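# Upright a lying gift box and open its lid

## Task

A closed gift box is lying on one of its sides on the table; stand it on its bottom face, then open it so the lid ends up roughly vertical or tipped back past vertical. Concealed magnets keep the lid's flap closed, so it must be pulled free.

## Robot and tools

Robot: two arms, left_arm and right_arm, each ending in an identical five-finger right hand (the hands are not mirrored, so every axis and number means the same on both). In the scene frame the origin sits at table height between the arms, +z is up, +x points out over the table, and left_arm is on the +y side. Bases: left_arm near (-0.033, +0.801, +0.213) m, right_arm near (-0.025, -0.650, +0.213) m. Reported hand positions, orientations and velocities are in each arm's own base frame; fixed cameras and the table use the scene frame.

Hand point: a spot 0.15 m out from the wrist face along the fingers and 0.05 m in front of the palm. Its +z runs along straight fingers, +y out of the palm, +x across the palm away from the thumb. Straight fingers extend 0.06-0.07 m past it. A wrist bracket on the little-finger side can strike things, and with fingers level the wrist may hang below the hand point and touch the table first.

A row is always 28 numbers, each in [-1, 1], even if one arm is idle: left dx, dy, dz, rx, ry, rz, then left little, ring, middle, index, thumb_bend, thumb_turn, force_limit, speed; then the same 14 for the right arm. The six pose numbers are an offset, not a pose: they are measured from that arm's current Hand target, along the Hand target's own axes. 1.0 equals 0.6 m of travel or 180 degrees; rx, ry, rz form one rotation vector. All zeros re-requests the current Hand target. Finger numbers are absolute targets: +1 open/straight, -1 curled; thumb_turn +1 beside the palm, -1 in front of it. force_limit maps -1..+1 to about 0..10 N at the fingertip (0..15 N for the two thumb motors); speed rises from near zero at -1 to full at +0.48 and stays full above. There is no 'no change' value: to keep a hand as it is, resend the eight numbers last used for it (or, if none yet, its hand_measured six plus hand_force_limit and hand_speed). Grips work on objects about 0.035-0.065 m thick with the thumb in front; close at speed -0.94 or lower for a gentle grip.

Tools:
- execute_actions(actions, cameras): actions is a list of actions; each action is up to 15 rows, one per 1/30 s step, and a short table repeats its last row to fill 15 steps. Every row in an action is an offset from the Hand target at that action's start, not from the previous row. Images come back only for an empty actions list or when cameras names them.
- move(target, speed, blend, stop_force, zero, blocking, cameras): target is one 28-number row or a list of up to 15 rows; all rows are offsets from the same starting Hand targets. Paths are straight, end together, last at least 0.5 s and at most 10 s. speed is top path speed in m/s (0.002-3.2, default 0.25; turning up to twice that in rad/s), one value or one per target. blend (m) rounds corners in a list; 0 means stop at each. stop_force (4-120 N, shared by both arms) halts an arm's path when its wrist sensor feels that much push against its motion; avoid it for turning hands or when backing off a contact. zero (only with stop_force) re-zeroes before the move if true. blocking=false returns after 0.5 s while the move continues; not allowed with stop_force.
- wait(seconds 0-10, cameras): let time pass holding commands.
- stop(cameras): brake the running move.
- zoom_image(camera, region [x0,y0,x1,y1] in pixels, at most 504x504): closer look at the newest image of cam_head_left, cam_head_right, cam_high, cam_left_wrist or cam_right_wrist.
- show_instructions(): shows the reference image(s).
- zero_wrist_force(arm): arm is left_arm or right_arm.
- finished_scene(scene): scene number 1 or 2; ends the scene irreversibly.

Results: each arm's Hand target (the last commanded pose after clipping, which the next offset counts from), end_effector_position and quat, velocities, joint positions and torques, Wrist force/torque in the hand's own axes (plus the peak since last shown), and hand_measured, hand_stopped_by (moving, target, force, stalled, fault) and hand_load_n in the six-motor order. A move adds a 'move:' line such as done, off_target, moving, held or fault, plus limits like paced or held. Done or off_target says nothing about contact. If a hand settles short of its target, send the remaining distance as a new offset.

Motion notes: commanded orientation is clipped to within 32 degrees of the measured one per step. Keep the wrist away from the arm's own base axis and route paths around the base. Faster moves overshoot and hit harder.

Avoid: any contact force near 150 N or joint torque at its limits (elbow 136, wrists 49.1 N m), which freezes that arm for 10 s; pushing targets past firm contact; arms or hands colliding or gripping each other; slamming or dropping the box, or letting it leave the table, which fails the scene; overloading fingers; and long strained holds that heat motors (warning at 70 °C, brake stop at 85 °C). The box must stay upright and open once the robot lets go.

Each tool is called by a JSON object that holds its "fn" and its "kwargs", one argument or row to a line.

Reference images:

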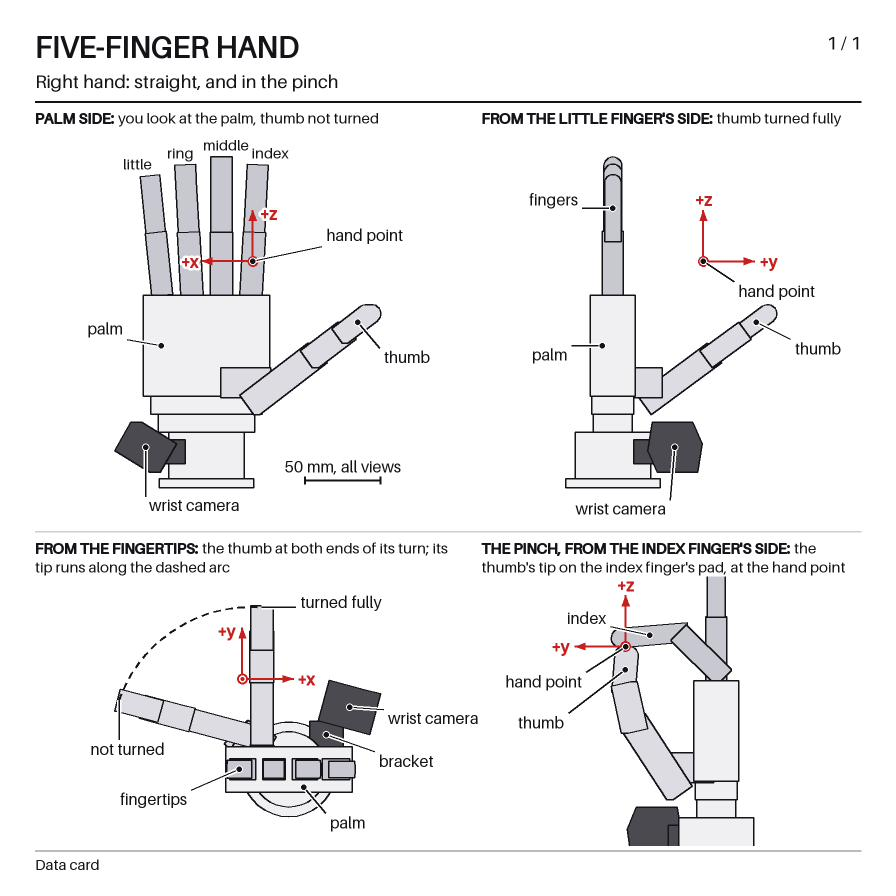

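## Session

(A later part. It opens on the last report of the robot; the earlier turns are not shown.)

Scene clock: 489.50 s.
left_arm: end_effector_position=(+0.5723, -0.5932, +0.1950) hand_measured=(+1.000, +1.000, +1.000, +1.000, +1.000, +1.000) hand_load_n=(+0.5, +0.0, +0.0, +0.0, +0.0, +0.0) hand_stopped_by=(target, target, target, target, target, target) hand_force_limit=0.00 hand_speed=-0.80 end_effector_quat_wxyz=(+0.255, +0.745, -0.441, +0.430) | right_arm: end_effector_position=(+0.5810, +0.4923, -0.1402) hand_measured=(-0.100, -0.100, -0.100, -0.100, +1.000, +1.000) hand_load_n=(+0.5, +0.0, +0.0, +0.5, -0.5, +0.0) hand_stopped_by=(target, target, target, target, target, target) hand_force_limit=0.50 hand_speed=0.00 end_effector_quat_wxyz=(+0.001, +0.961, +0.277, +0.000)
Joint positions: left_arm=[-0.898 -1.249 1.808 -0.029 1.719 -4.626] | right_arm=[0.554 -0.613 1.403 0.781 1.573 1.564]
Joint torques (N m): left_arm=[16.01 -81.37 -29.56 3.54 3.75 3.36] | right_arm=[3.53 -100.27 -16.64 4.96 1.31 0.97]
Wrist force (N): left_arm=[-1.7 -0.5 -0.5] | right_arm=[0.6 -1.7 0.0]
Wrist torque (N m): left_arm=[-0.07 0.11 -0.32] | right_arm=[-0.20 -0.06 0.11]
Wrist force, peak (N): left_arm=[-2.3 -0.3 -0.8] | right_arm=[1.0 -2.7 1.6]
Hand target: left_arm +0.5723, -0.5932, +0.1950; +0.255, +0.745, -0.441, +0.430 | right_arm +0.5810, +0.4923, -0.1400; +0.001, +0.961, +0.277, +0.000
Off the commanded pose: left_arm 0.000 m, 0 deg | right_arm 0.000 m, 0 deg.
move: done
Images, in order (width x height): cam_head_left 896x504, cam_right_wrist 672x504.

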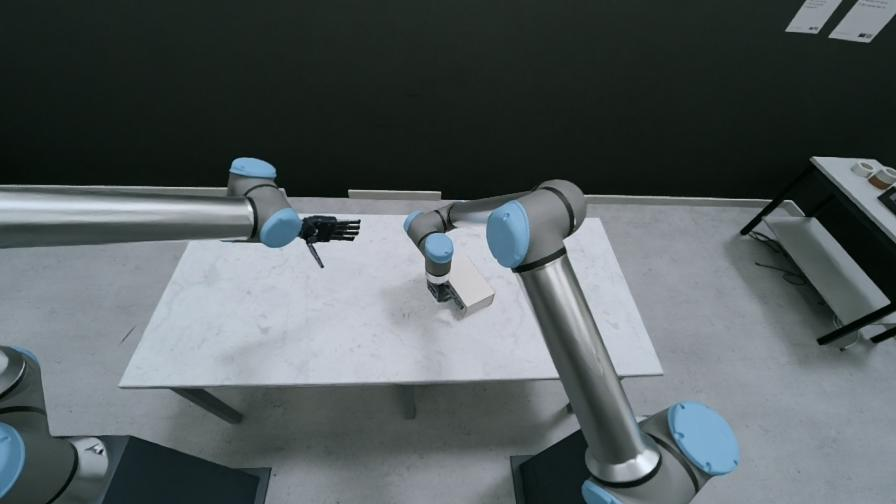

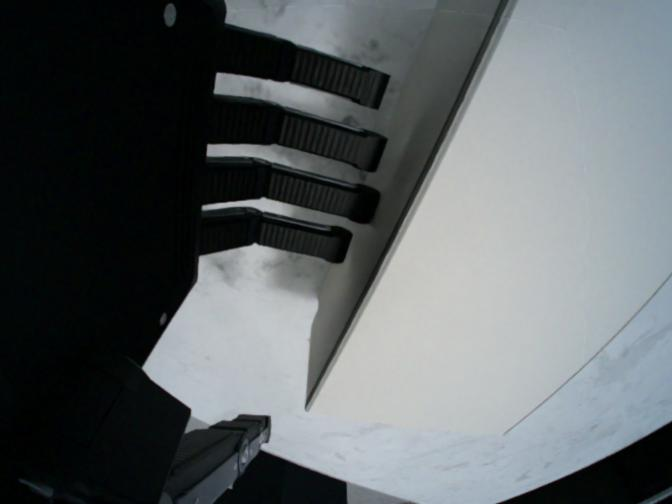

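{"fn": "move", "kwargs": {
  "target": [
    [0,0,0,0,0,0,1,1,1,1,1,1,0,-0.8,-0.002,-0.06,-0.4,0,0,-0.5,-0.1,-0.1,-0.1,-0.1,1,1,0.5,0],
    [0,0,0,0,0,0,1,1,1,1,1,1,0,-0.8,0.1,0.267,-0.4,0,0,-0.999,-0.1,-0.1,-0.1,-0.1,1,1,0.5,0],
    [0,0,0,0,0,0,1,1,1,1,1,1,0,-0.8,0.1,0.267,0.065,0,0,-0.999,-0.1,-0.1,-0.1,-0.1,1,1,0.5,0]
  ],
  "speed": 0.4,
  "blend": [0.03,0.03,0]
}}

{"fn": "move", "kwargs": {
  "target": [-0.2745,0.0953,0.4697,-0.0747,-0.0978,0.481,1,1,1,1,1,1,0,-0.8,0,0,0,0,0,0,-0.1,-0.1,-0.1,-0.1,1,1,0.5,0],
  "speed": 0.4,
  "cameras": ["all"]
}}

{"fn": "zoom_image", "kwargs": {
  "camera": "cam_high",
  "region": [320, 100, 480, 260]
}}

{"fn": "zoom_image", "kwargs": {
  "camera": "cam_head_left",
  "region": [380, 190, 540, 350]
}}

Scene clock: 540.53 s.
left_arm: end_effector_position=(+0.5723, -0.5932, +0.1950) hand_measured=(+1.000, +1.000, +1.000, +1.000, +1.000, +1.000) hand_load_n=(+0.0, +0.0, +0.0, +0.0, +0.0, +0.0) hand_stopped_by=(target, target, target, target, target, target) hand_force_limit=0.00 hand_speed=-0.80 end_effector_quat_wxyz=(+0.255, +0.745, -0.441, +0.430) | right_arm: end_effector_position=(+0.7170, +0.3885, -0.1786) hand_measured=(-0.100, -0.100, -0.100, -0.100, +1.000, +1.000) hand_load_n=(+0.0, +0.0, +0.0, +0.0, +0.0, +0.0) hand_stopped_by=(target, target, target, target, target, target) hand_force_limit=0.50 hand_speed=0.00 end_effector_quat_wxyz=(+0.000, -0.275, +0.961, -0.001)
Joint positions: left_arm=[-0.898 -1.249 1.808 -0.029 1.719 -4.626] | right_arm=[0.197 -0.58 1.426 0.725 1.573 -1.932]
Joint torques (N m): left_arm=[16.84 -80.82 -30.32 3.56 3.83 3.26] | right_arm=[7.21 -81.36 -33.03 1.89 -1.7 1.64]
Wrist force (N): left_arm=[-1.9 -0.7 -0.5] | right_arm=[0.8 -2.0 0.2]
Wrist torque (N m): left_arm=[-0.10 0.14 -0.34] | right_arm=[-0.25 -0.11 -0.01]
Wrist force, peak (N): left_arm=[-2.5 -0.7 -0.6] | right_arm=[0.0 -3.1 -1.9]
Hand target: left_arm +0.5723, -0.5932, +0.1950; +0.255, +0.745, -0.441, +0.430 | right_arm +0.7170, +0.3885, -0.1788; +0.000, -0.275, +0.961, -0.001
Off the commanded pose: left_arm 0.000 m, 0 deg | right_arm 0.000 m, 0 deg.
move: done

Scene clock: 543.17 s.
left_arm: end_effector_position=(+0.6000, -0.7625, -0.0884) hand_measured=(+1.000, +1.000, +1.000, +1.000, +1.000, +1.000) hand_load_n=(+0.0, -0.5, +0.0, +0.0, +0.0, +0.0) hand_stopped_by=(target, target, target, target, target, target) hand_force_limit=0.00 hand_speed=-0.80 end_effector_quat_wxyz=(+0.094, -0.262, +0.902, -0.330) | right_arm: end_effector_position=(+0.7170, +0.3885, -0.1788) hand_measured=(-0.100, -0.100, -0.100, -0.100, +1.000, +1.000) hand_load_n=(+0.0, +0.0, +0.0, +0.0, +0.0, +0.0) hand_stopped_by=(target, target, target, target, target, target) hand_force_limit=0.50 hand_speed=0.00 end_effector_quat_wxyz=(+0.000, -0.275, +0.961, -0.001)
Joint positions: left_arm=[-1.133 -0.713 1.371 0.216 1.492 -3.24] | right_arm=[0.197 -0.58 1.426 0.724 1.573 -1.932]
Joint torques (N m): left_arm=[-9.53 -86.17 -37.6 5.16 -4.17 3.69] | right_arm=[5.14 -80.38 -32.53 2.27 -1.84 1.5]
Wrist force (N): left_arm=[-0.6 0.9 -0.4] | right_arm=[0.6 -2.4 0.3]
Wrist torque (N m): left_arm=[0.08 0.10 -0.14] | right_arm=[-0.32 -0.07 -0.04]
Wrist force, peak (N): left_arm=[-2.0 -1.3 -1.3] | right_arm=[0.6 -2.6 0.3]
Hand target: left_arm +0.6000, -0.7625, -0.0885; +0.094, -0.262, +0.902, -0.330 | right_arm +0.7170, +0.3885, -0.1788; +0.000, -0.275, +0.961, -0.001
Off the commanded pose: left_arm 0.000 m, 0 deg | right_arm 0.000 m, 0 deg.
move: done

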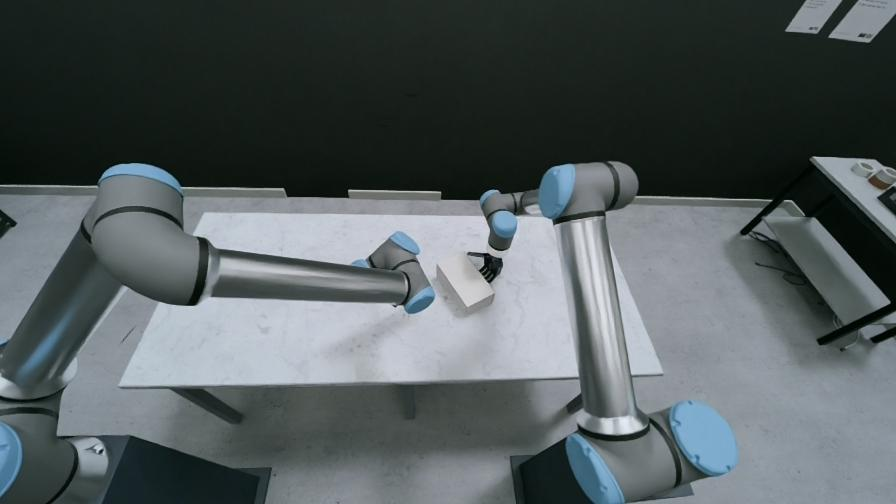

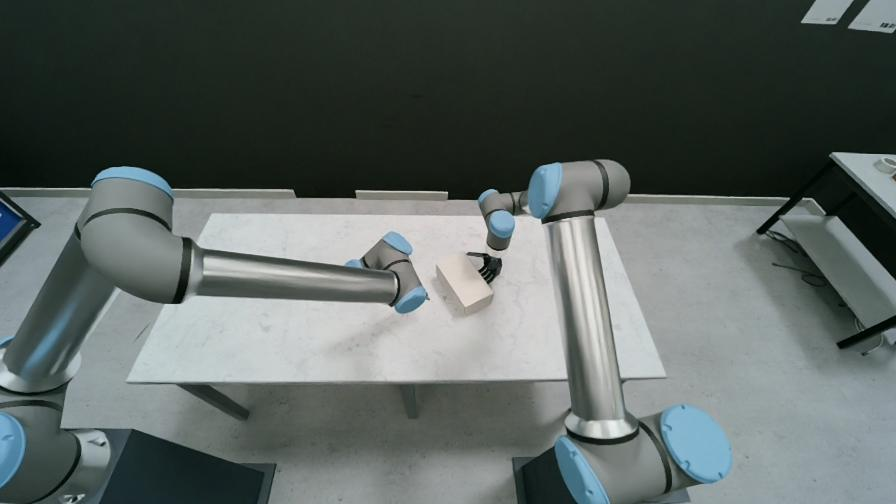

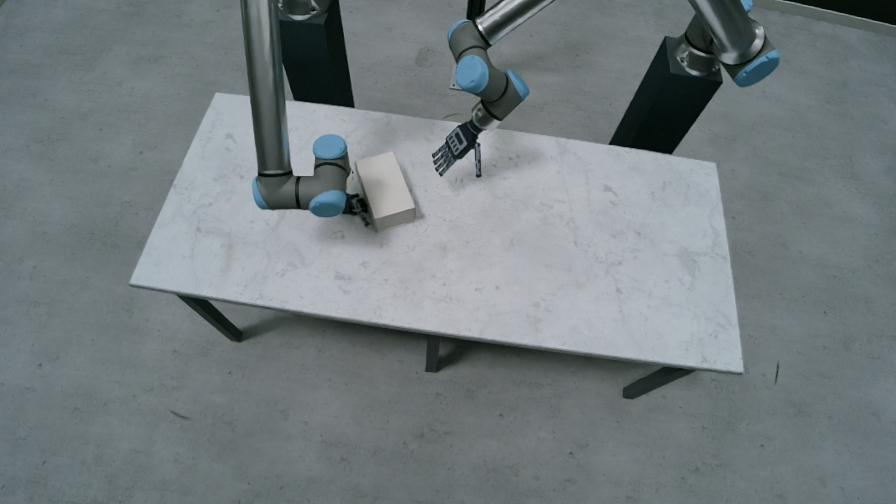

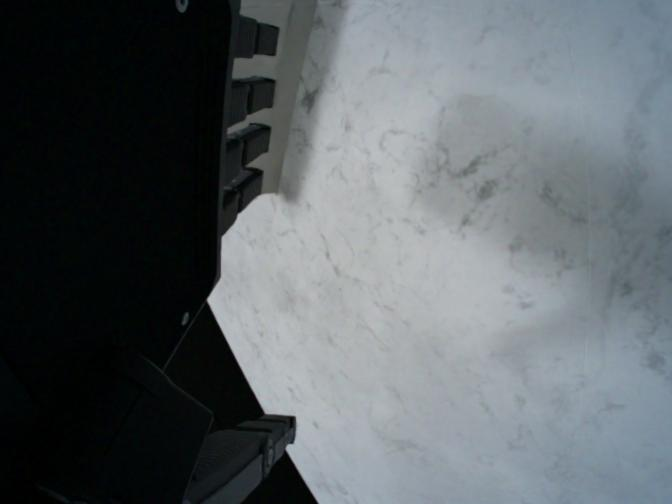

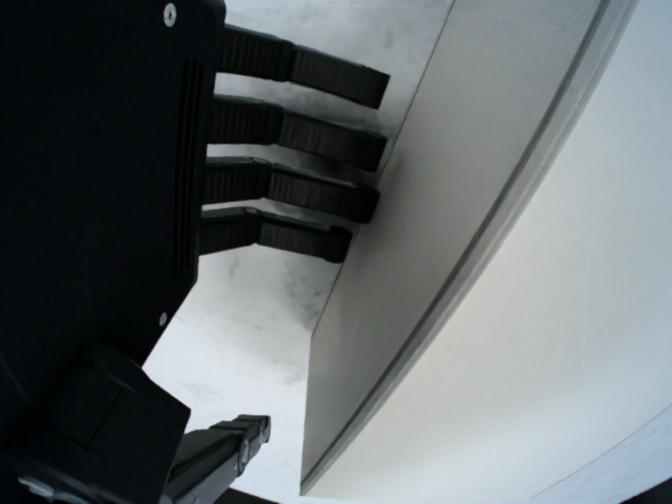

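Scaled by 3.150.

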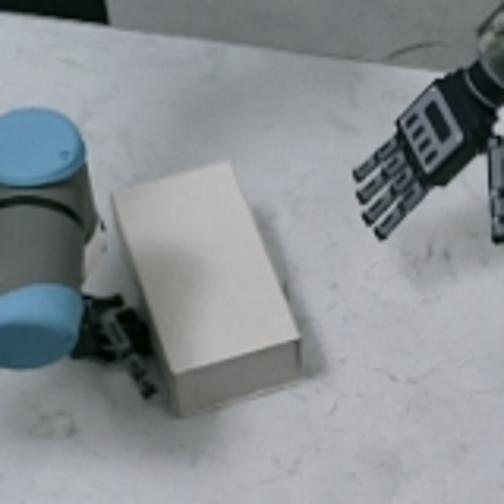

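Scaled by 3.150.

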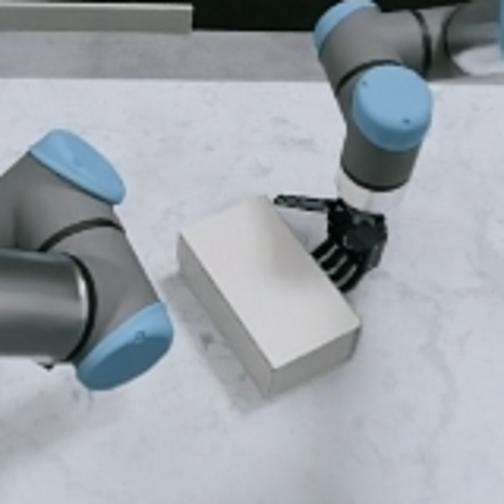

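{"fn": "move", "kwargs": {
  "target": [0,0.027,0.162,0,0,0,1,1,1,1,1,1,0,-0.8,0,0.02,0,0,0,0,-0.1,-0.1,-0.1,-0.1,1,1,0.5,0],
  "speed": 0.15
}}

{"fn": "move", "kwargs": {
  "target": [0,0.04,0.048,0,0,0,1,1,1,1,1,1,0,-0.8,0,0,0,0,0,0,-0.1,-0.1,-0.1,-0.1,1,1,0.5,0],
  "speed": 0.03,
  "stop_force": 6,
  "cameras": ["all"]
}}

{"fn": "zoom_image", "kwargs": {
  "camera": "cam_left_wrist",
  "region": [200, 0, 400, 240]
}}

{"fn": "zoom_image", "kwargs": {
  "camera": "cam_high",
  "region": [320, 100, 480, 260]
}}

Scene clock: 558.07 s.
left_arm: end_effector_position=(+0.6266, -0.8050, -0.1732) hand_measured=(+1.000, +1.000, +1.000, +1.000, +1.000, +1.000) hand_load_n=(+0.0, +0.0, +0.0, +0.0, +0.0, +0.0) hand_stopped_by=(target, target, target, target, target, target) hand_force_limit=0.00 hand_speed=-0.80 end_effector_quat_wxyz=(+0.094, -0.262, +0.902, -0.330) | right_arm: end_effector_position=(+0.7107, +0.3986, -0.1788) hand_measured=(-0.100, -0.100, -0.100, -0.100, +1.000, +1.000) hand_load_n=(+0.0, +0.5, +0.0, +0.0, +0.0, +0.0) hand_stopped_by=(target, target, target, target, target, target) hand_force_limit=0.50 hand_speed=0.00 end_effector_quat_wxyz=(+0.000, -0.275, +0.961, -0.001)
Joint positions: left_arm=[-1.126 -0.556 1.231 0.199 1.496 -3.234] | right_arm=[0.211 -0.582 1.43 0.722 1.573 -1.917]
Joint torques (N m): left_arm=[16.58 -94.34 -37.85 5.36 3.92 3.99] | right_arm=[8.03 -102.54 -14.85 2.12 -1.44 0.98]
Wrist force (N): left_arm=[-0.4 1.2 -0.7] | right_arm=[0.3 -3.5 -0.2]
Wrist torque (N m): left_arm=[0.13 0.04 -0.14] | right_arm=[-0.24 -0.03 -0.26]
Wrist force, peak (N): left_arm=[-1.0 1.2 -1.3] | right_arm=[0.5 -4.0 -0.1]
Hand target: left_arm +0.6267, -0.8050, -0.1733; +0.094, -0.262, +0.902, -0.330 | right_arm +0.7107, +0.3987, -0.1788; +0.000, -0.275, +0.961, -0.001
Off the commanded pose: left_arm 0.000 m, 0 deg | right_arm 0.000 m, 0 deg.
move: done

Scene clock: 560.13 s.
left_arm: end_effector_position=(+0.6267, -0.8051, -0.1964) hand_measured=(+1.000, +1.000, +1.000, +1.000, +1.000, +1.000) hand_load_n=(+0.0, +0.0, +0.5, +0.0, +0.0, +0.0) hand_stopped_by=(target, target, target, target, target, target) hand_force_limit=0.00 hand_speed=-0.80 end_effector_quat_wxyz=(+0.094, -0.262, +0.902, -0.330) | right_arm: end_effector_position=(+0.7107, +0.3987, -0.1788) hand_measured=(-0.100, -0.100, -0.100, -0.100, +1.000, +1.000) hand_load_n=(+0.0, +0.0, +0.0, +0.0, +0.0, +0.0) hand_stopped_by=(target, target, target, target, target, target) hand_force_limit=0.50 hand_speed=0.00 end_effector_quat_wxyz=(+0.000, -0.275, +0.961, -0.001)
Joint positions: left_arm=[-1.126 -0.53 1.227 0.177 1.496 -3.234] | right_arm=[0.211 -0.582 1.43 0.722 1.573 -1.917]
Joint torques (N m): left_arm=[3.92 -119.14 -21.66 5.77 2.09 1.54] | right_arm=[7.91 -99.87 -14.02 2.08 0.12 1.61]
Wrist force (N): left_arm=[-0.3 -1.7 -3.6] | right_arm=[0.5 -3.1 0.2]
Wrist torque (N m): left_arm=[0.57 0.15 -0.19] | right_arm=[-0.18 -0.07 -0.24]
Wrist force, peak (N): left_arm=[-0.6 -9.3 -31.9] | right_arm=[0.6 -4.2 -0.3]
Hand target: left_arm +0.6267, -0.8051, -0.1964; +0.094, -0.262, +0.902, -0.330 (not the last commanded pose) | right_arm +0.7107, +0.3987, -0.1788; +0.000, -0.275, +0.961, -0.001
Off the commanded pose: left_arm 0.014 m, 0 deg | right_arm 0.000 m, 0 deg.
move: contact (left_arm)

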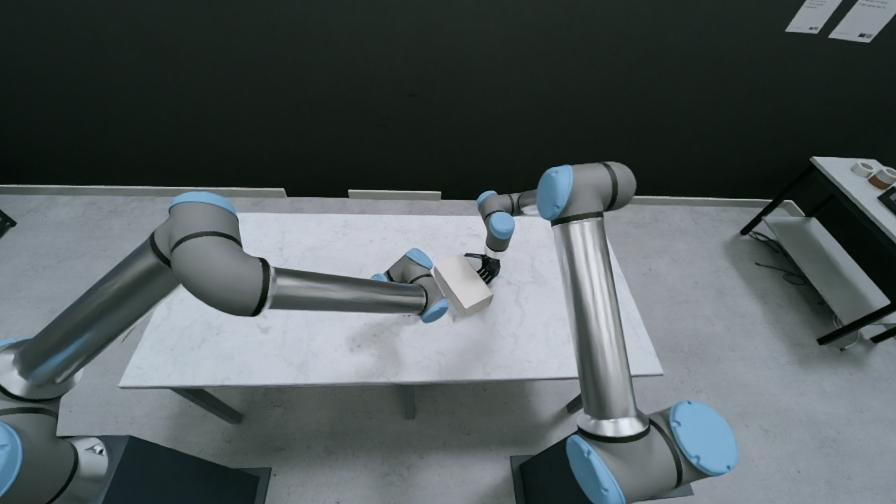

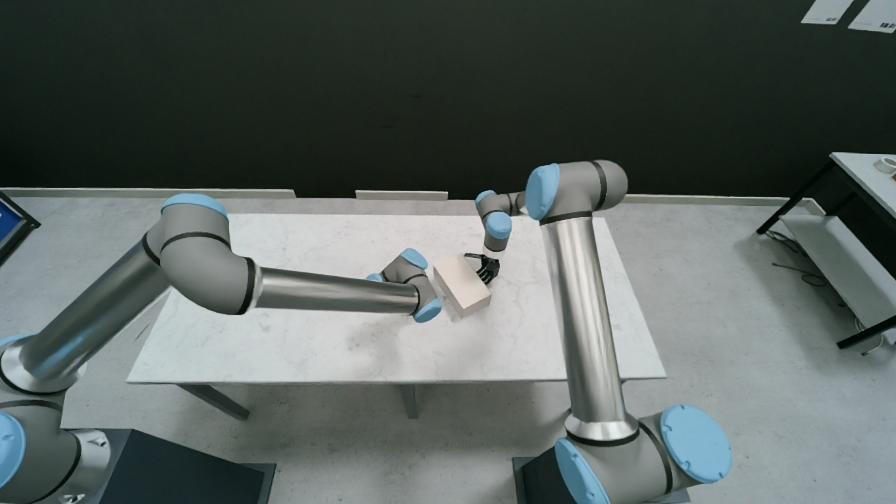

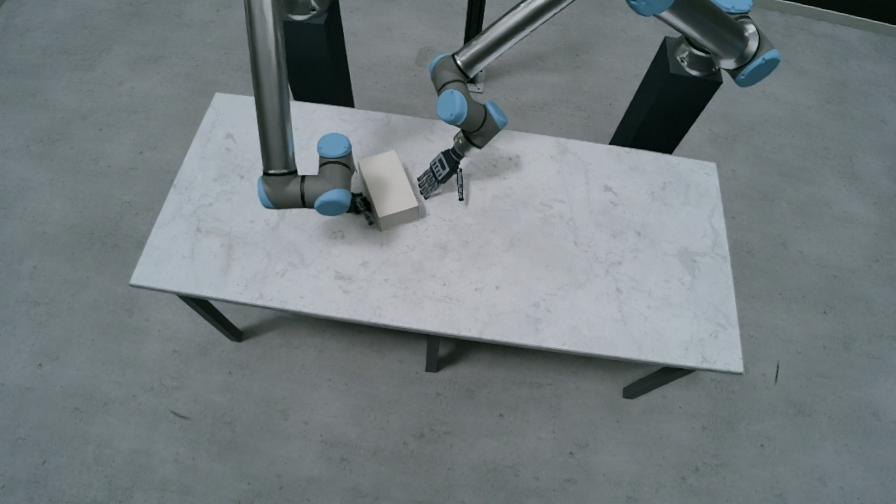

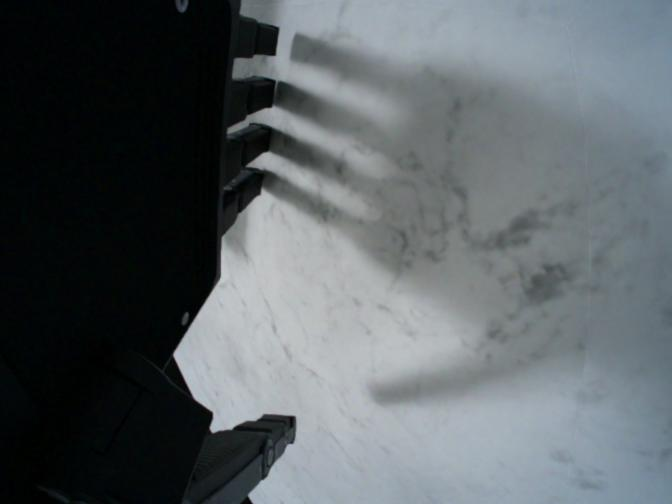

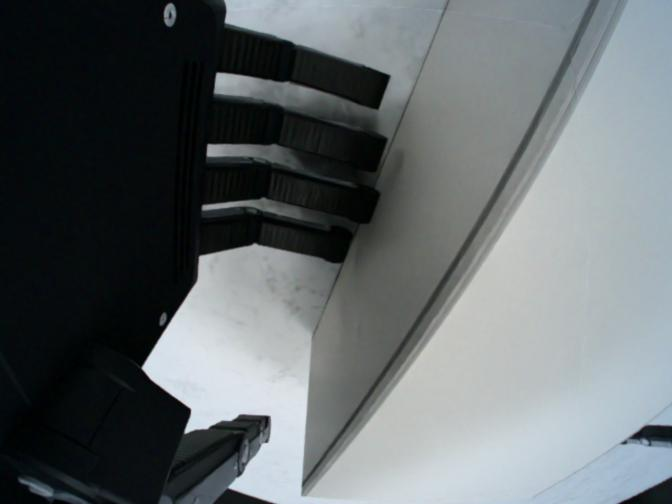

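Scaled by 2.100 from the camera's 672x504 image, which has a finer 960x720 frame.

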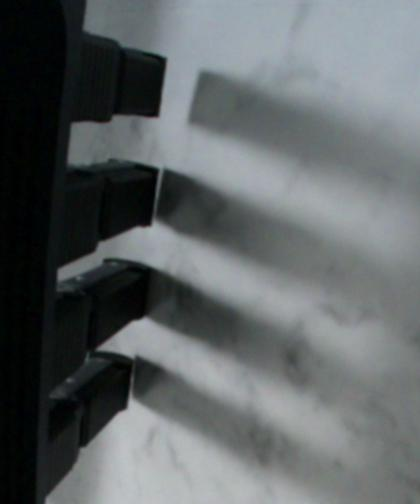

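Scaled by 3.150.

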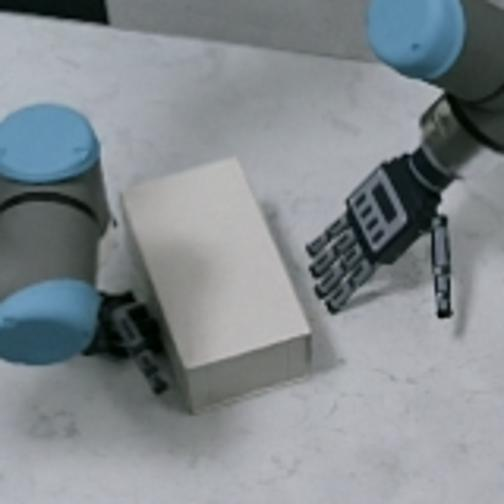

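{"fn": "move", "kwargs": {
  "target": [0,-0.075,0.053,0,0,0,1,1,1,1,1,1,0,-0.8,0,0,0,0,0,0,-0.1,-0.1,-0.1,-0.1,1,1,0.5,0],
  "speed": 0.04,
  "stop_force": 10,
  "cameras": ["cam_left_wrist","cam_right_wrist","cam_high","cam_head_left"]
}}

{"fn": "zoom_image", "kwargs": {
  "camera": "cam_high",
  "region": [320, 100, 480, 260]
}}

Scene clock: 571.90 s.
left_arm: end_effector_position=(+0.6493, -0.8409, -0.1927) hand_measured=(+1.000, +1.000, +0.998, +1.000, +1.000, +1.000) hand_load_n=(+0.0, +0.0, -6.0, +0.0, +0.0, -0.5) hand_stopped_by=(target, target, target, target, target, target) hand_force_limit=0.00 hand_speed=-0.80 end_effector_quat_wxyz=(+0.094, -0.262, +0.902, -0.330) | right_arm: end_effector_position=(+0.7107, +0.3987, -0.1788) hand_measured=(-0.100, -0.100, -0.100, -0.100, +1.000, +1.000) hand_load_n=(+0.0, +0.0, +0.5, +0.0, -0.5, +0.0) hand_stopped_by=(target, target, target, target, target, target) hand_force_limit=0.50 hand_speed=0.00 end_effector_quat_wxyz=(+0.000, -0.275, +0.961, -0.001)
Joint positions: left_arm=[-1.12 -0.474 1.096 0.252 1.5 -3.23] | right_arm=[0.211 -0.582 1.43 0.722 1.573 -1.917]
Joint torques (N m): left_arm=[-10.54 -132.24 -30.2 -3.07 -2.96 -2.21] | right_arm=[7.42 -88.51 -15.56 4.91 -1.81 1.34]
Wrist force (N): left_arm=[-1.2 5.6 -1.8] | right_arm=[0.3 -7.4 -0.5]
Wrist torque (N m): left_arm=[-0.20 0.05 -0.05] | right_arm=[-0.27 0.03 -0.36]
Wrist force, peak (N): left_arm=[-2.2 10.8 -22.2] | right_arm=[2.4 -20.1 -3.1]
Hand target: left_arm +0.6493, -0.8409, -0.1927; +0.094, -0.262, +0.902, -0.330 (not the last commanded pose) | right_arm +0.7107, +0.3987, -0.1788; +0.000, -0.275, +0.961, -0.001
Off the commanded pose: left_arm 0.013 m, 0 deg | right_arm 0.000 m, 0 deg.
move: contact (left_arm)
Images, in order (width x height): cam_head_left 896x504, cam_high 896x504, cam_left_wrist 672x504, cam_right_wrist 672x504.

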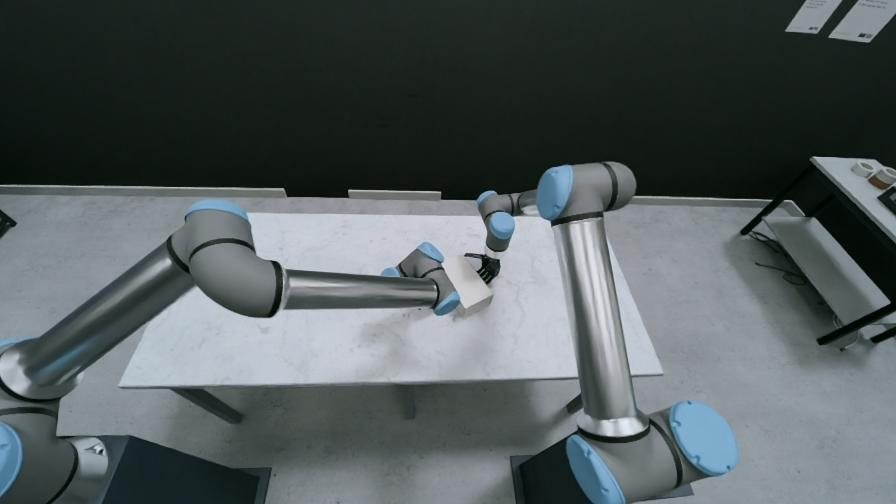

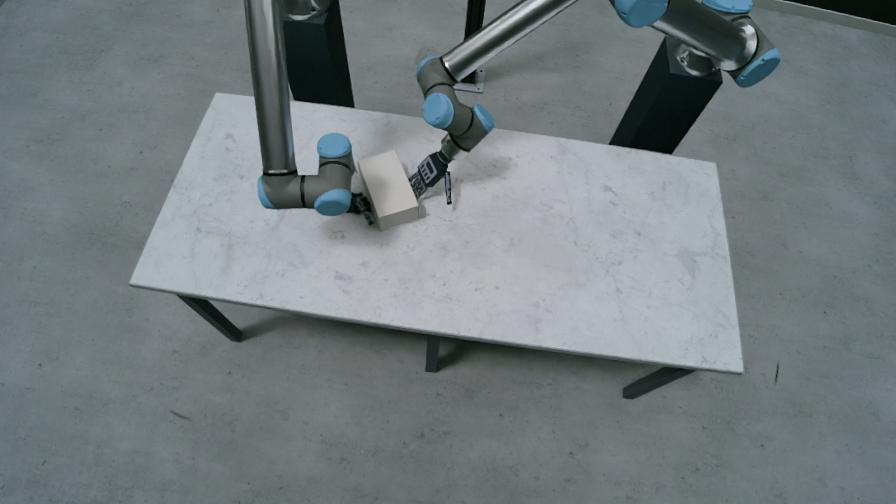

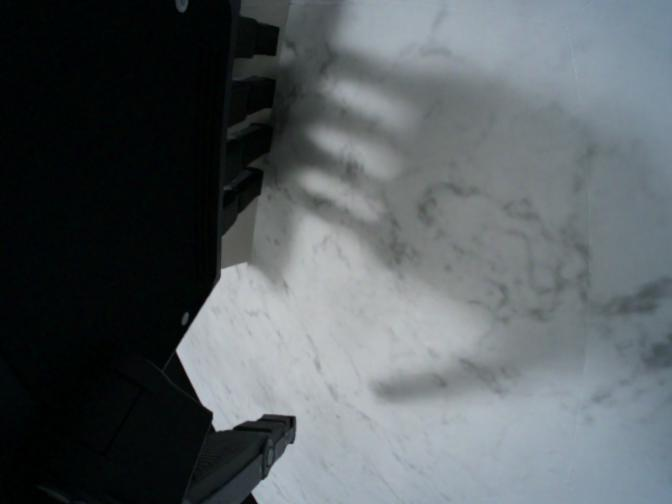

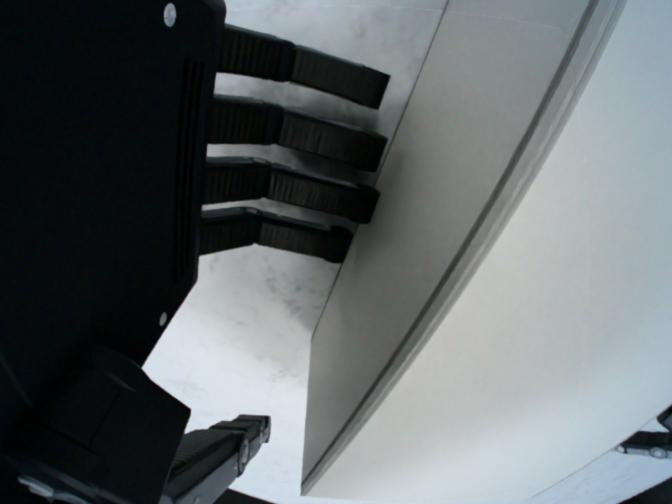

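Scaled by 3.150.

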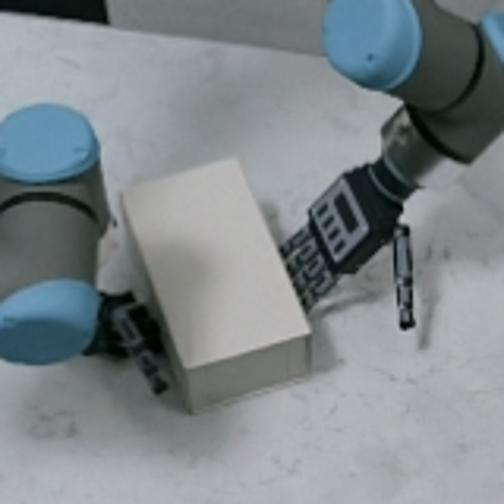

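{"fn": "move", "kwargs": {
  "target": [
    [0,-0.004,0.003,0,0,0,1,1,1,1,1,1,0,-0.8,0,0,0,0,0,0,-0.1,-0.1,-0.1,-0.1,1,1,0.5,0],
    [0,-0.057,-0.061,0,0,0,1,1,1,1,1,1,0,-0.8,0,0,0,0,0,0,-0.1,-0.1,-0.1,-0.1,1,1,0.5,0]
  ],
  "speed": 0.04,
  "cameras": ["cam_left_wrist","cam_right_wrist","cam_high","cam_head_left"]
}}

{"fn": "zoom_image", "kwargs": {
  "camera": "cam_high",
  "region": [320, 100, 480, 260]
}}

Scene clock: 581.60 s.
left_arm: end_effector_position=(+0.6508, -0.8430, -0.1429) hand_measured=(+1.000, +1.000, +1.000, +1.000, +1.000, +1.000) hand_load_n=(+0.0, +0.0, -1.5, +0.0, -0.5, +0.0) hand_stopped_by=(target, target, target, target, target, target) hand_force_limit=0.00 hand_speed=-0.80 end_effector_quat_wxyz=(+0.094, -0.262, +0.902, -0.330) | right_arm: end_effector_position=(+0.7106, +0.3987, -0.1788) hand_measured=(-0.100, -0.100, -0.100, -0.100, +1.000, +1.000) hand_load_n=(+0.0, +0.0, +1.0, +0.0, +0.0, -0.5) hand_stopped_by=(target, target, target, target, target, target) hand_force_limit=0.50 hand_speed=0.00 end_effector_quat_wxyz=(+0.000, -0.275, +0.961, -0.001)
Joint positions: left_arm=[-1.12 -0.521 1.092 0.303 1.5 -3.23] | right_arm=[0.211 -0.582 1.43 0.722 1.573 -1.917]
Joint torques (N m): left_arm=[12.69 -127.62 -28.2 4.6 2.03 3.52] | right_arm=[3.89 -85.22 -16.29 5.32 1.92 0.93]
Wrist force (N): left_arm=[-0.6 2.4 -0.1] | right_arm=[0.2 -4.0 0.8]
Wrist torque (N m): left_arm=[-0.07 0.03 -0.11] | right_arm=[-0.31 -0.02 -0.29]
Wrist force, peak (N): left_arm=[-1.3 16.2 -39.0] | right_arm=[3.1 -28.4 -5.6]
Hand target: left_arm +0.6508, -0.8430, -0.1427; +0.094, -0.262, +0.902, -0.330 | right_arm +0.7107, +0.3987, -0.1788; +0.000, -0.275, +0.961, -0.001
Off the commanded pose: left_arm 0.000 m, 0 deg | right_arm 0.000 m, 0 deg.
move: done
Images, in order (width x height): cam_head_left 896x504, cam_high 896x504, cam_left_wrist 672x504, cam_right_wrist 672x504.

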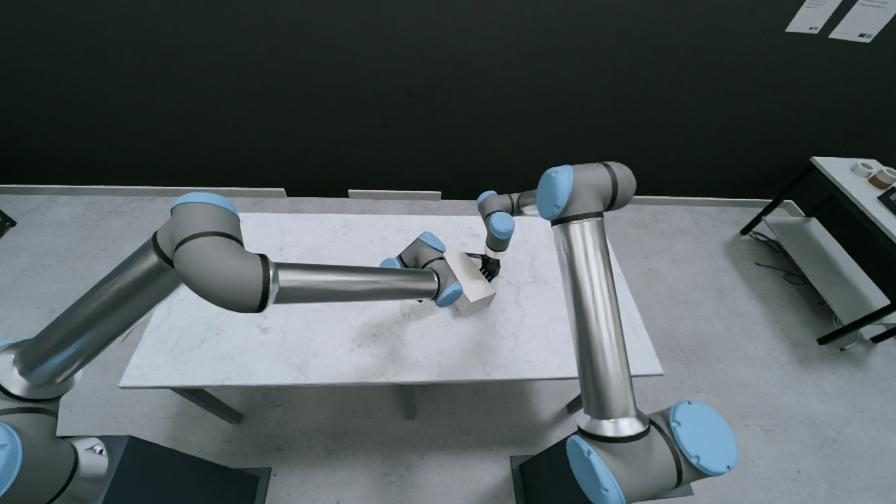

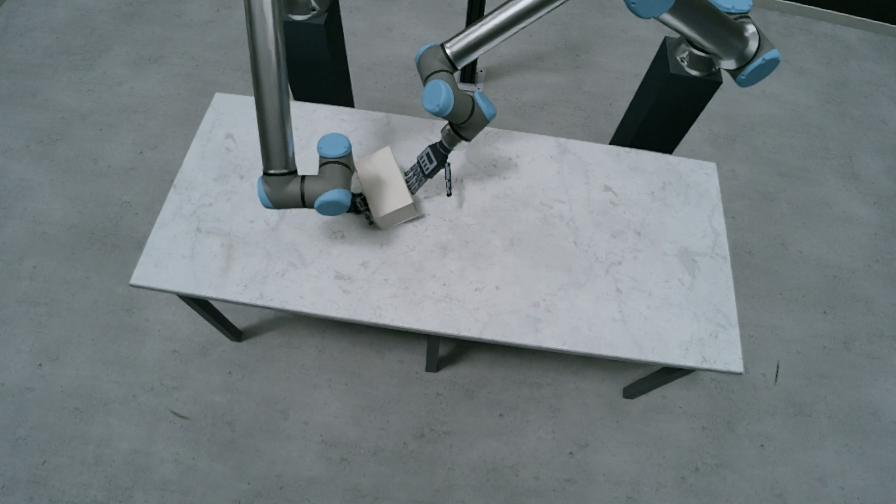

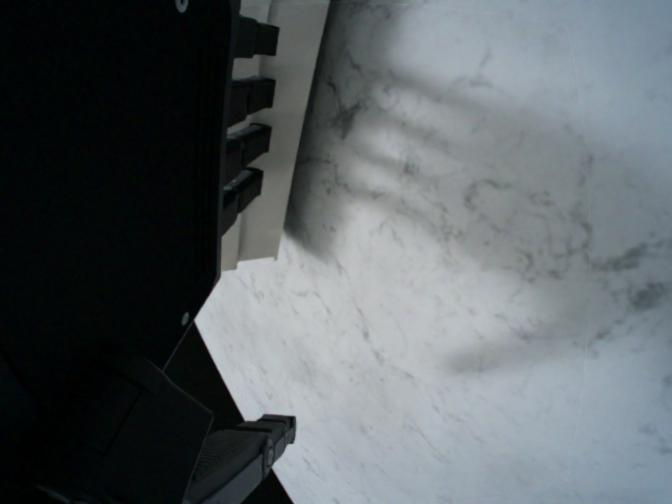

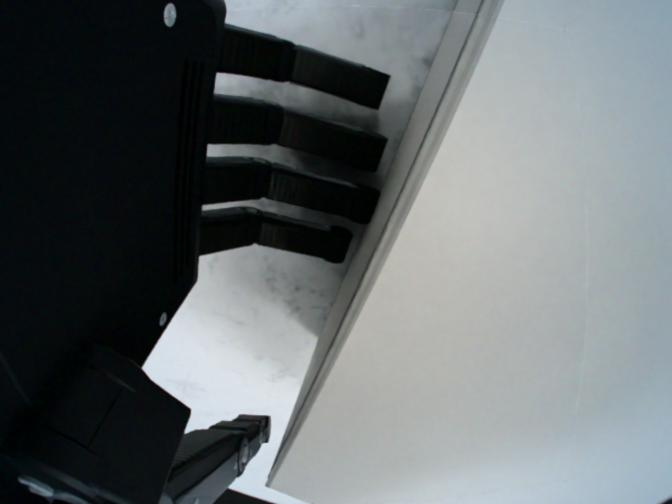

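Scaled by 3.150.

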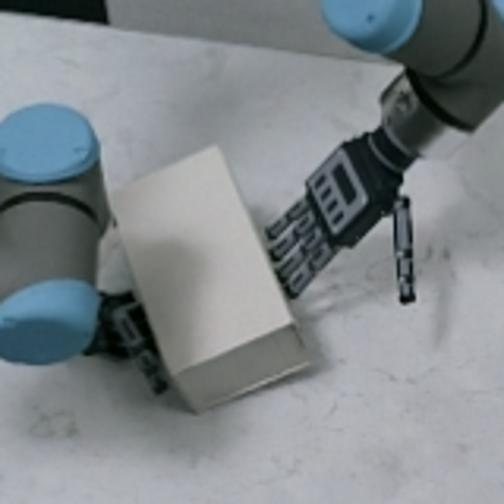

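{"fn": "move", "kwargs": {
  "target": [0,0.05,0.060,0,0,0,1,1,1,1,1,1,0,-0.8,0,0,0,0,0,0,-0.1,-0.1,-0.1,-0.1,1,1,0.5,0],
  "speed": 0.06
}}

{"fn": "move", "kwargs": {
  "target": [
    [0,0,0,0,0,0,1,1,1,1,1,1,0,-0.8,0,-0.1,0,0,0,0,-0.1,-0.1,-0.1,-0.1,1,1,0.5,0],
    [0,0,0,0,0,0,1,1,1,1,1,1,0,-0.8,0.3,-0.15,-0.35,0,0,0.3,-0.1,-0.1,-0.1,-0.1,1,1,0.5,0]
  ],
  "speed": [0.1,0.35],
  "cameras": ["all"]
}}

{"fn": "zoom_image", "kwargs": {
  "camera": "cam_high",
  "region": [320, 100, 480, 260]
}}

{"fn": "zoom_image", "kwargs": {
  "camera": "cam_head_left",
  "region": [400, 210, 540, 350]
}}

Scene clock: 616.30 s.
left_arm: end_effector_position=(+0.6509, -0.8433, -0.1893) hand_measured=(+1.000, +1.000, +0.998, +1.000, +1.000, +1.000) hand_load_n=(+0.0, -0.5, -15.5, +0.0, +0.0, +0.0) hand_stopped_by=(target, target, target, target, target, target) hand_force_limit=0.00 hand_speed=-0.80 end_effector_quat_wxyz=(+0.094, -0.262, +0.902, -0.330) | right_arm: end_effector_position=(+0.7107, +0.3986, -0.1787) hand_measured=(-0.100, -0.100, -0.100, -0.100, +1.000, +1.000) hand_load_n=(+0.0, +0.0, -1.0, +0.0, +0.0, -0.5) hand_stopped_by=(target, target, target, target, target, target) hand_force_limit=0.50 hand_speed=0.00 end_effector_quat_wxyz=(+0.000, -0.275, +0.961, -0.001)
Joint positions: left_arm=[-1.12 -0.473 1.087 0.26 1.5 -3.23] | right_arm=[0.211 -0.582 1.43 0.722 1.573 -1.917]
Joint torques (N m): left_arm=[-11.95 -96.22 -49.04 -9.59 -3.05 -2.08] | right_arm=[29.89 -81.14 -17.09 5.09 -10.08 -1.95]
Wrist force (N): left_arm=[-1.4 15.4 -31.4] | right_arm=[2.0 -35.0 -8.1]
Wrist torque (N m): left_arm=[1.05 0.66 0.14] | right_arm=[-0.12 0.16 -0.92]
Wrist force, peak (N): left_arm=[-2.0 21.9 -31.2] | right_arm=[2.0 -35.0 -8.1]
Hand target: left_arm +0.6508, -0.8433, -0.1896; +0.094, -0.262, +0.902, -0.330 | right_arm +0.7107, +0.3987, -0.1788; +0.000, -0.275, +0.961, -0.001
Off the commanded pose: left_arm 0.000 m, 0 deg | right_arm 0.000 m, 0 deg.
move: done

Scene clock: 619.27 s.
left_arm: end_effector_position=(+0.6508, -0.8433, -0.1896) hand_measured=(+1.000, +1.000, +1.000, +1.000, +1.000, +1.000) hand_load_n=(+0.0, +0.0, +0.0, +0.0, +0.0, +0.0) hand_stopped_by=(target, target, target, target, target, target) hand_force_limit=0.00 hand_speed=-0.80 end_effector_quat_wxyz=(+0.094, -0.262, +0.902, -0.330) | right_arm: end_effector_position=(+0.6055, +0.2275, +0.0314) hand_measured=(-0.100, -0.100, -0.100, -0.100, +1.000, +1.000) hand_load_n=(+0.0, +0.0, +0.5, +0.0, +0.0, +0.0) hand_stopped_by=(target, target, target, target, target, target) hand_force_limit=0.50 hand_speed=0.00 end_effector_quat_wxyz=(+0.000, +0.191, +0.982, -0.001)
Joint positions: left_arm=[-1.12 -0.473 1.087 0.26 1.5 -3.23] | right_arm=[0.017 -1.076 1.905 0.742 1.573 -1.169]
Joint torques (N m): left_arm=[11.88 -126.98 -26.25 5.31 -2.33 -2.02] | right_arm=[-10.41 -70.9 -15.61 5.77 2.44 1.54]
Wrist force (N): left_arm=[-0.7 0.9 -0.3] | right_arm=[0.3 -2.7 0.9]
Wrist torque (N m): left_arm=[0.05 0.08 -0.13] | right_arm=[-0.40 -0.04 -0.26]
Wrist force, peak (N): left_arm=[-1.8 15.3 -31.6] | right_arm=[2.1 -34.6 -8.3]
Hand target: left_arm +0.6508, -0.8433, -0.1896; +0.094, -0.262, +0.902, -0.330 | right_arm +0.6054, +0.2274, +0.0315; +0.000, +0.191, +0.982, -0.001
Off the commanded pose: left_arm 0.000 m, 0 deg | right_arm 0.000 m, 0 deg.
move: done

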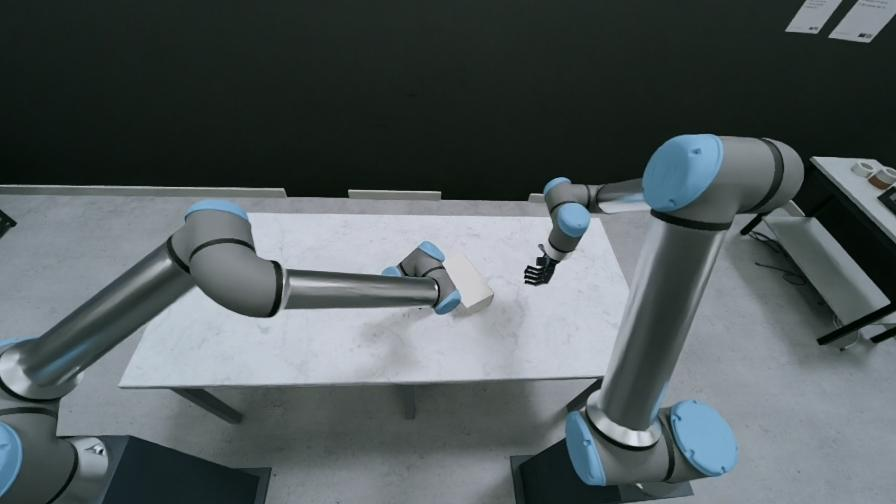

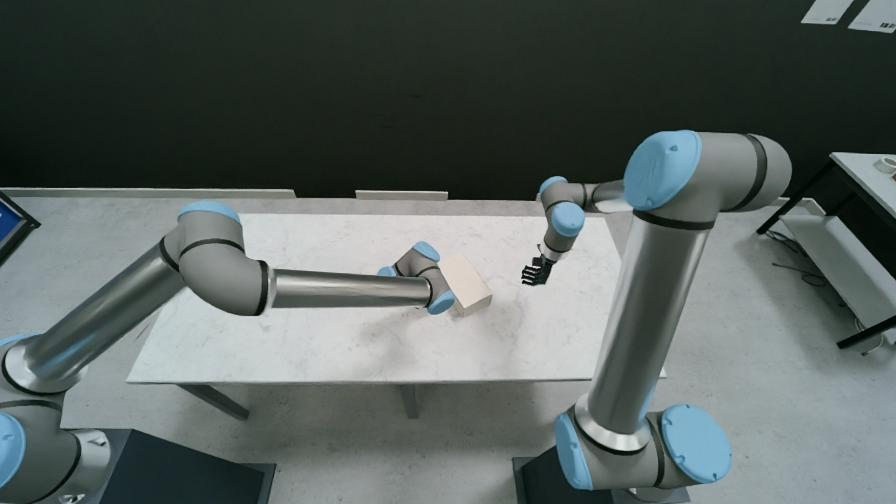

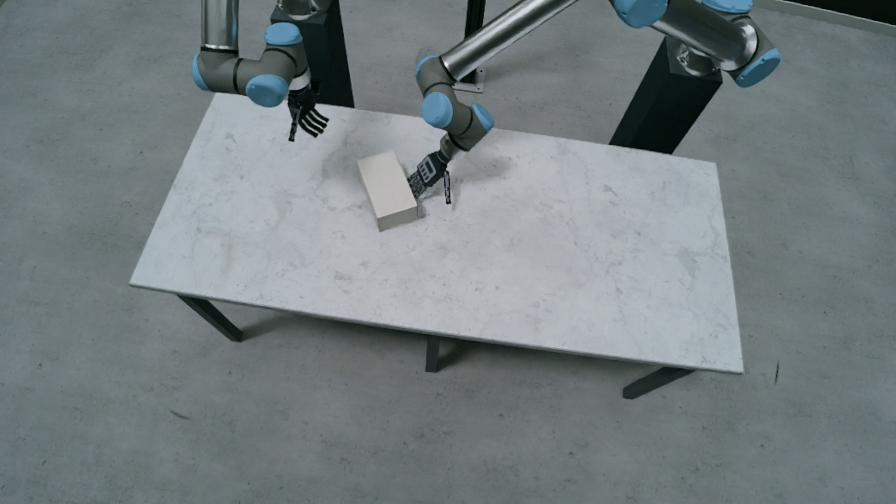

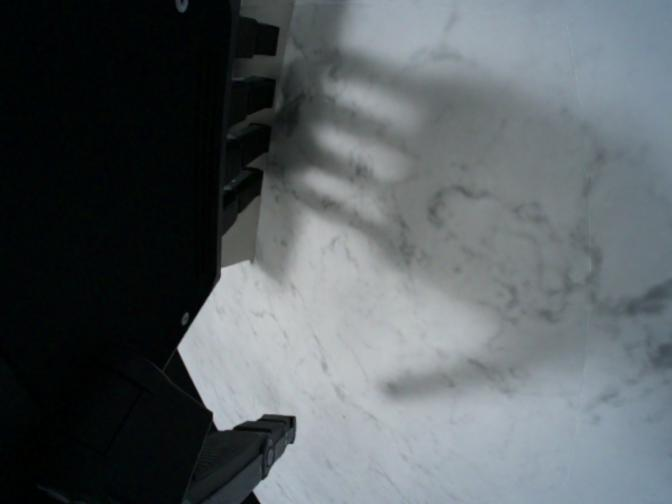

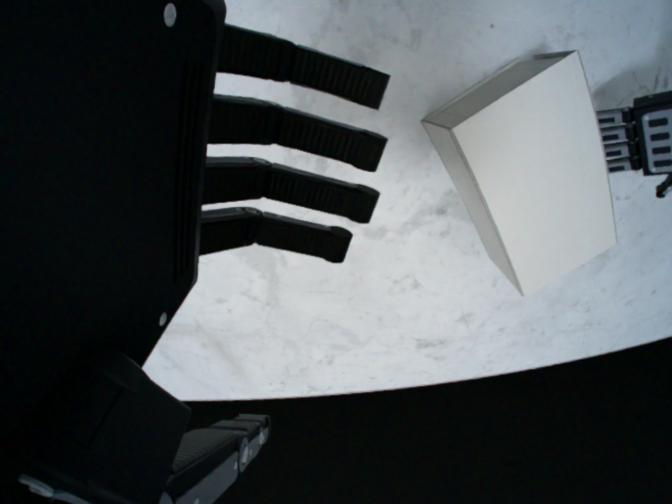

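Scaled by 3.150.

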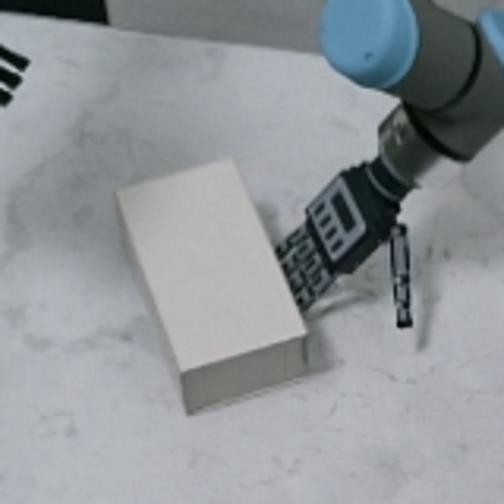

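Scaled by 3.600.

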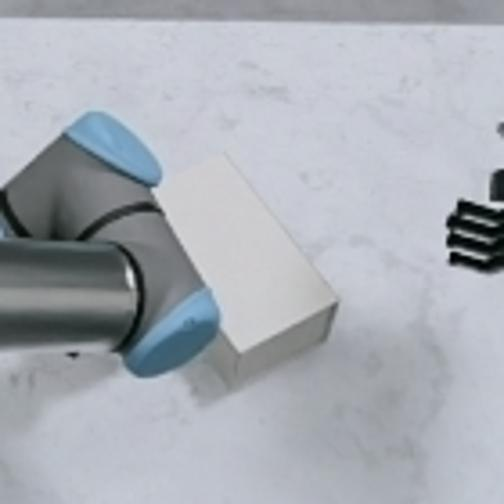

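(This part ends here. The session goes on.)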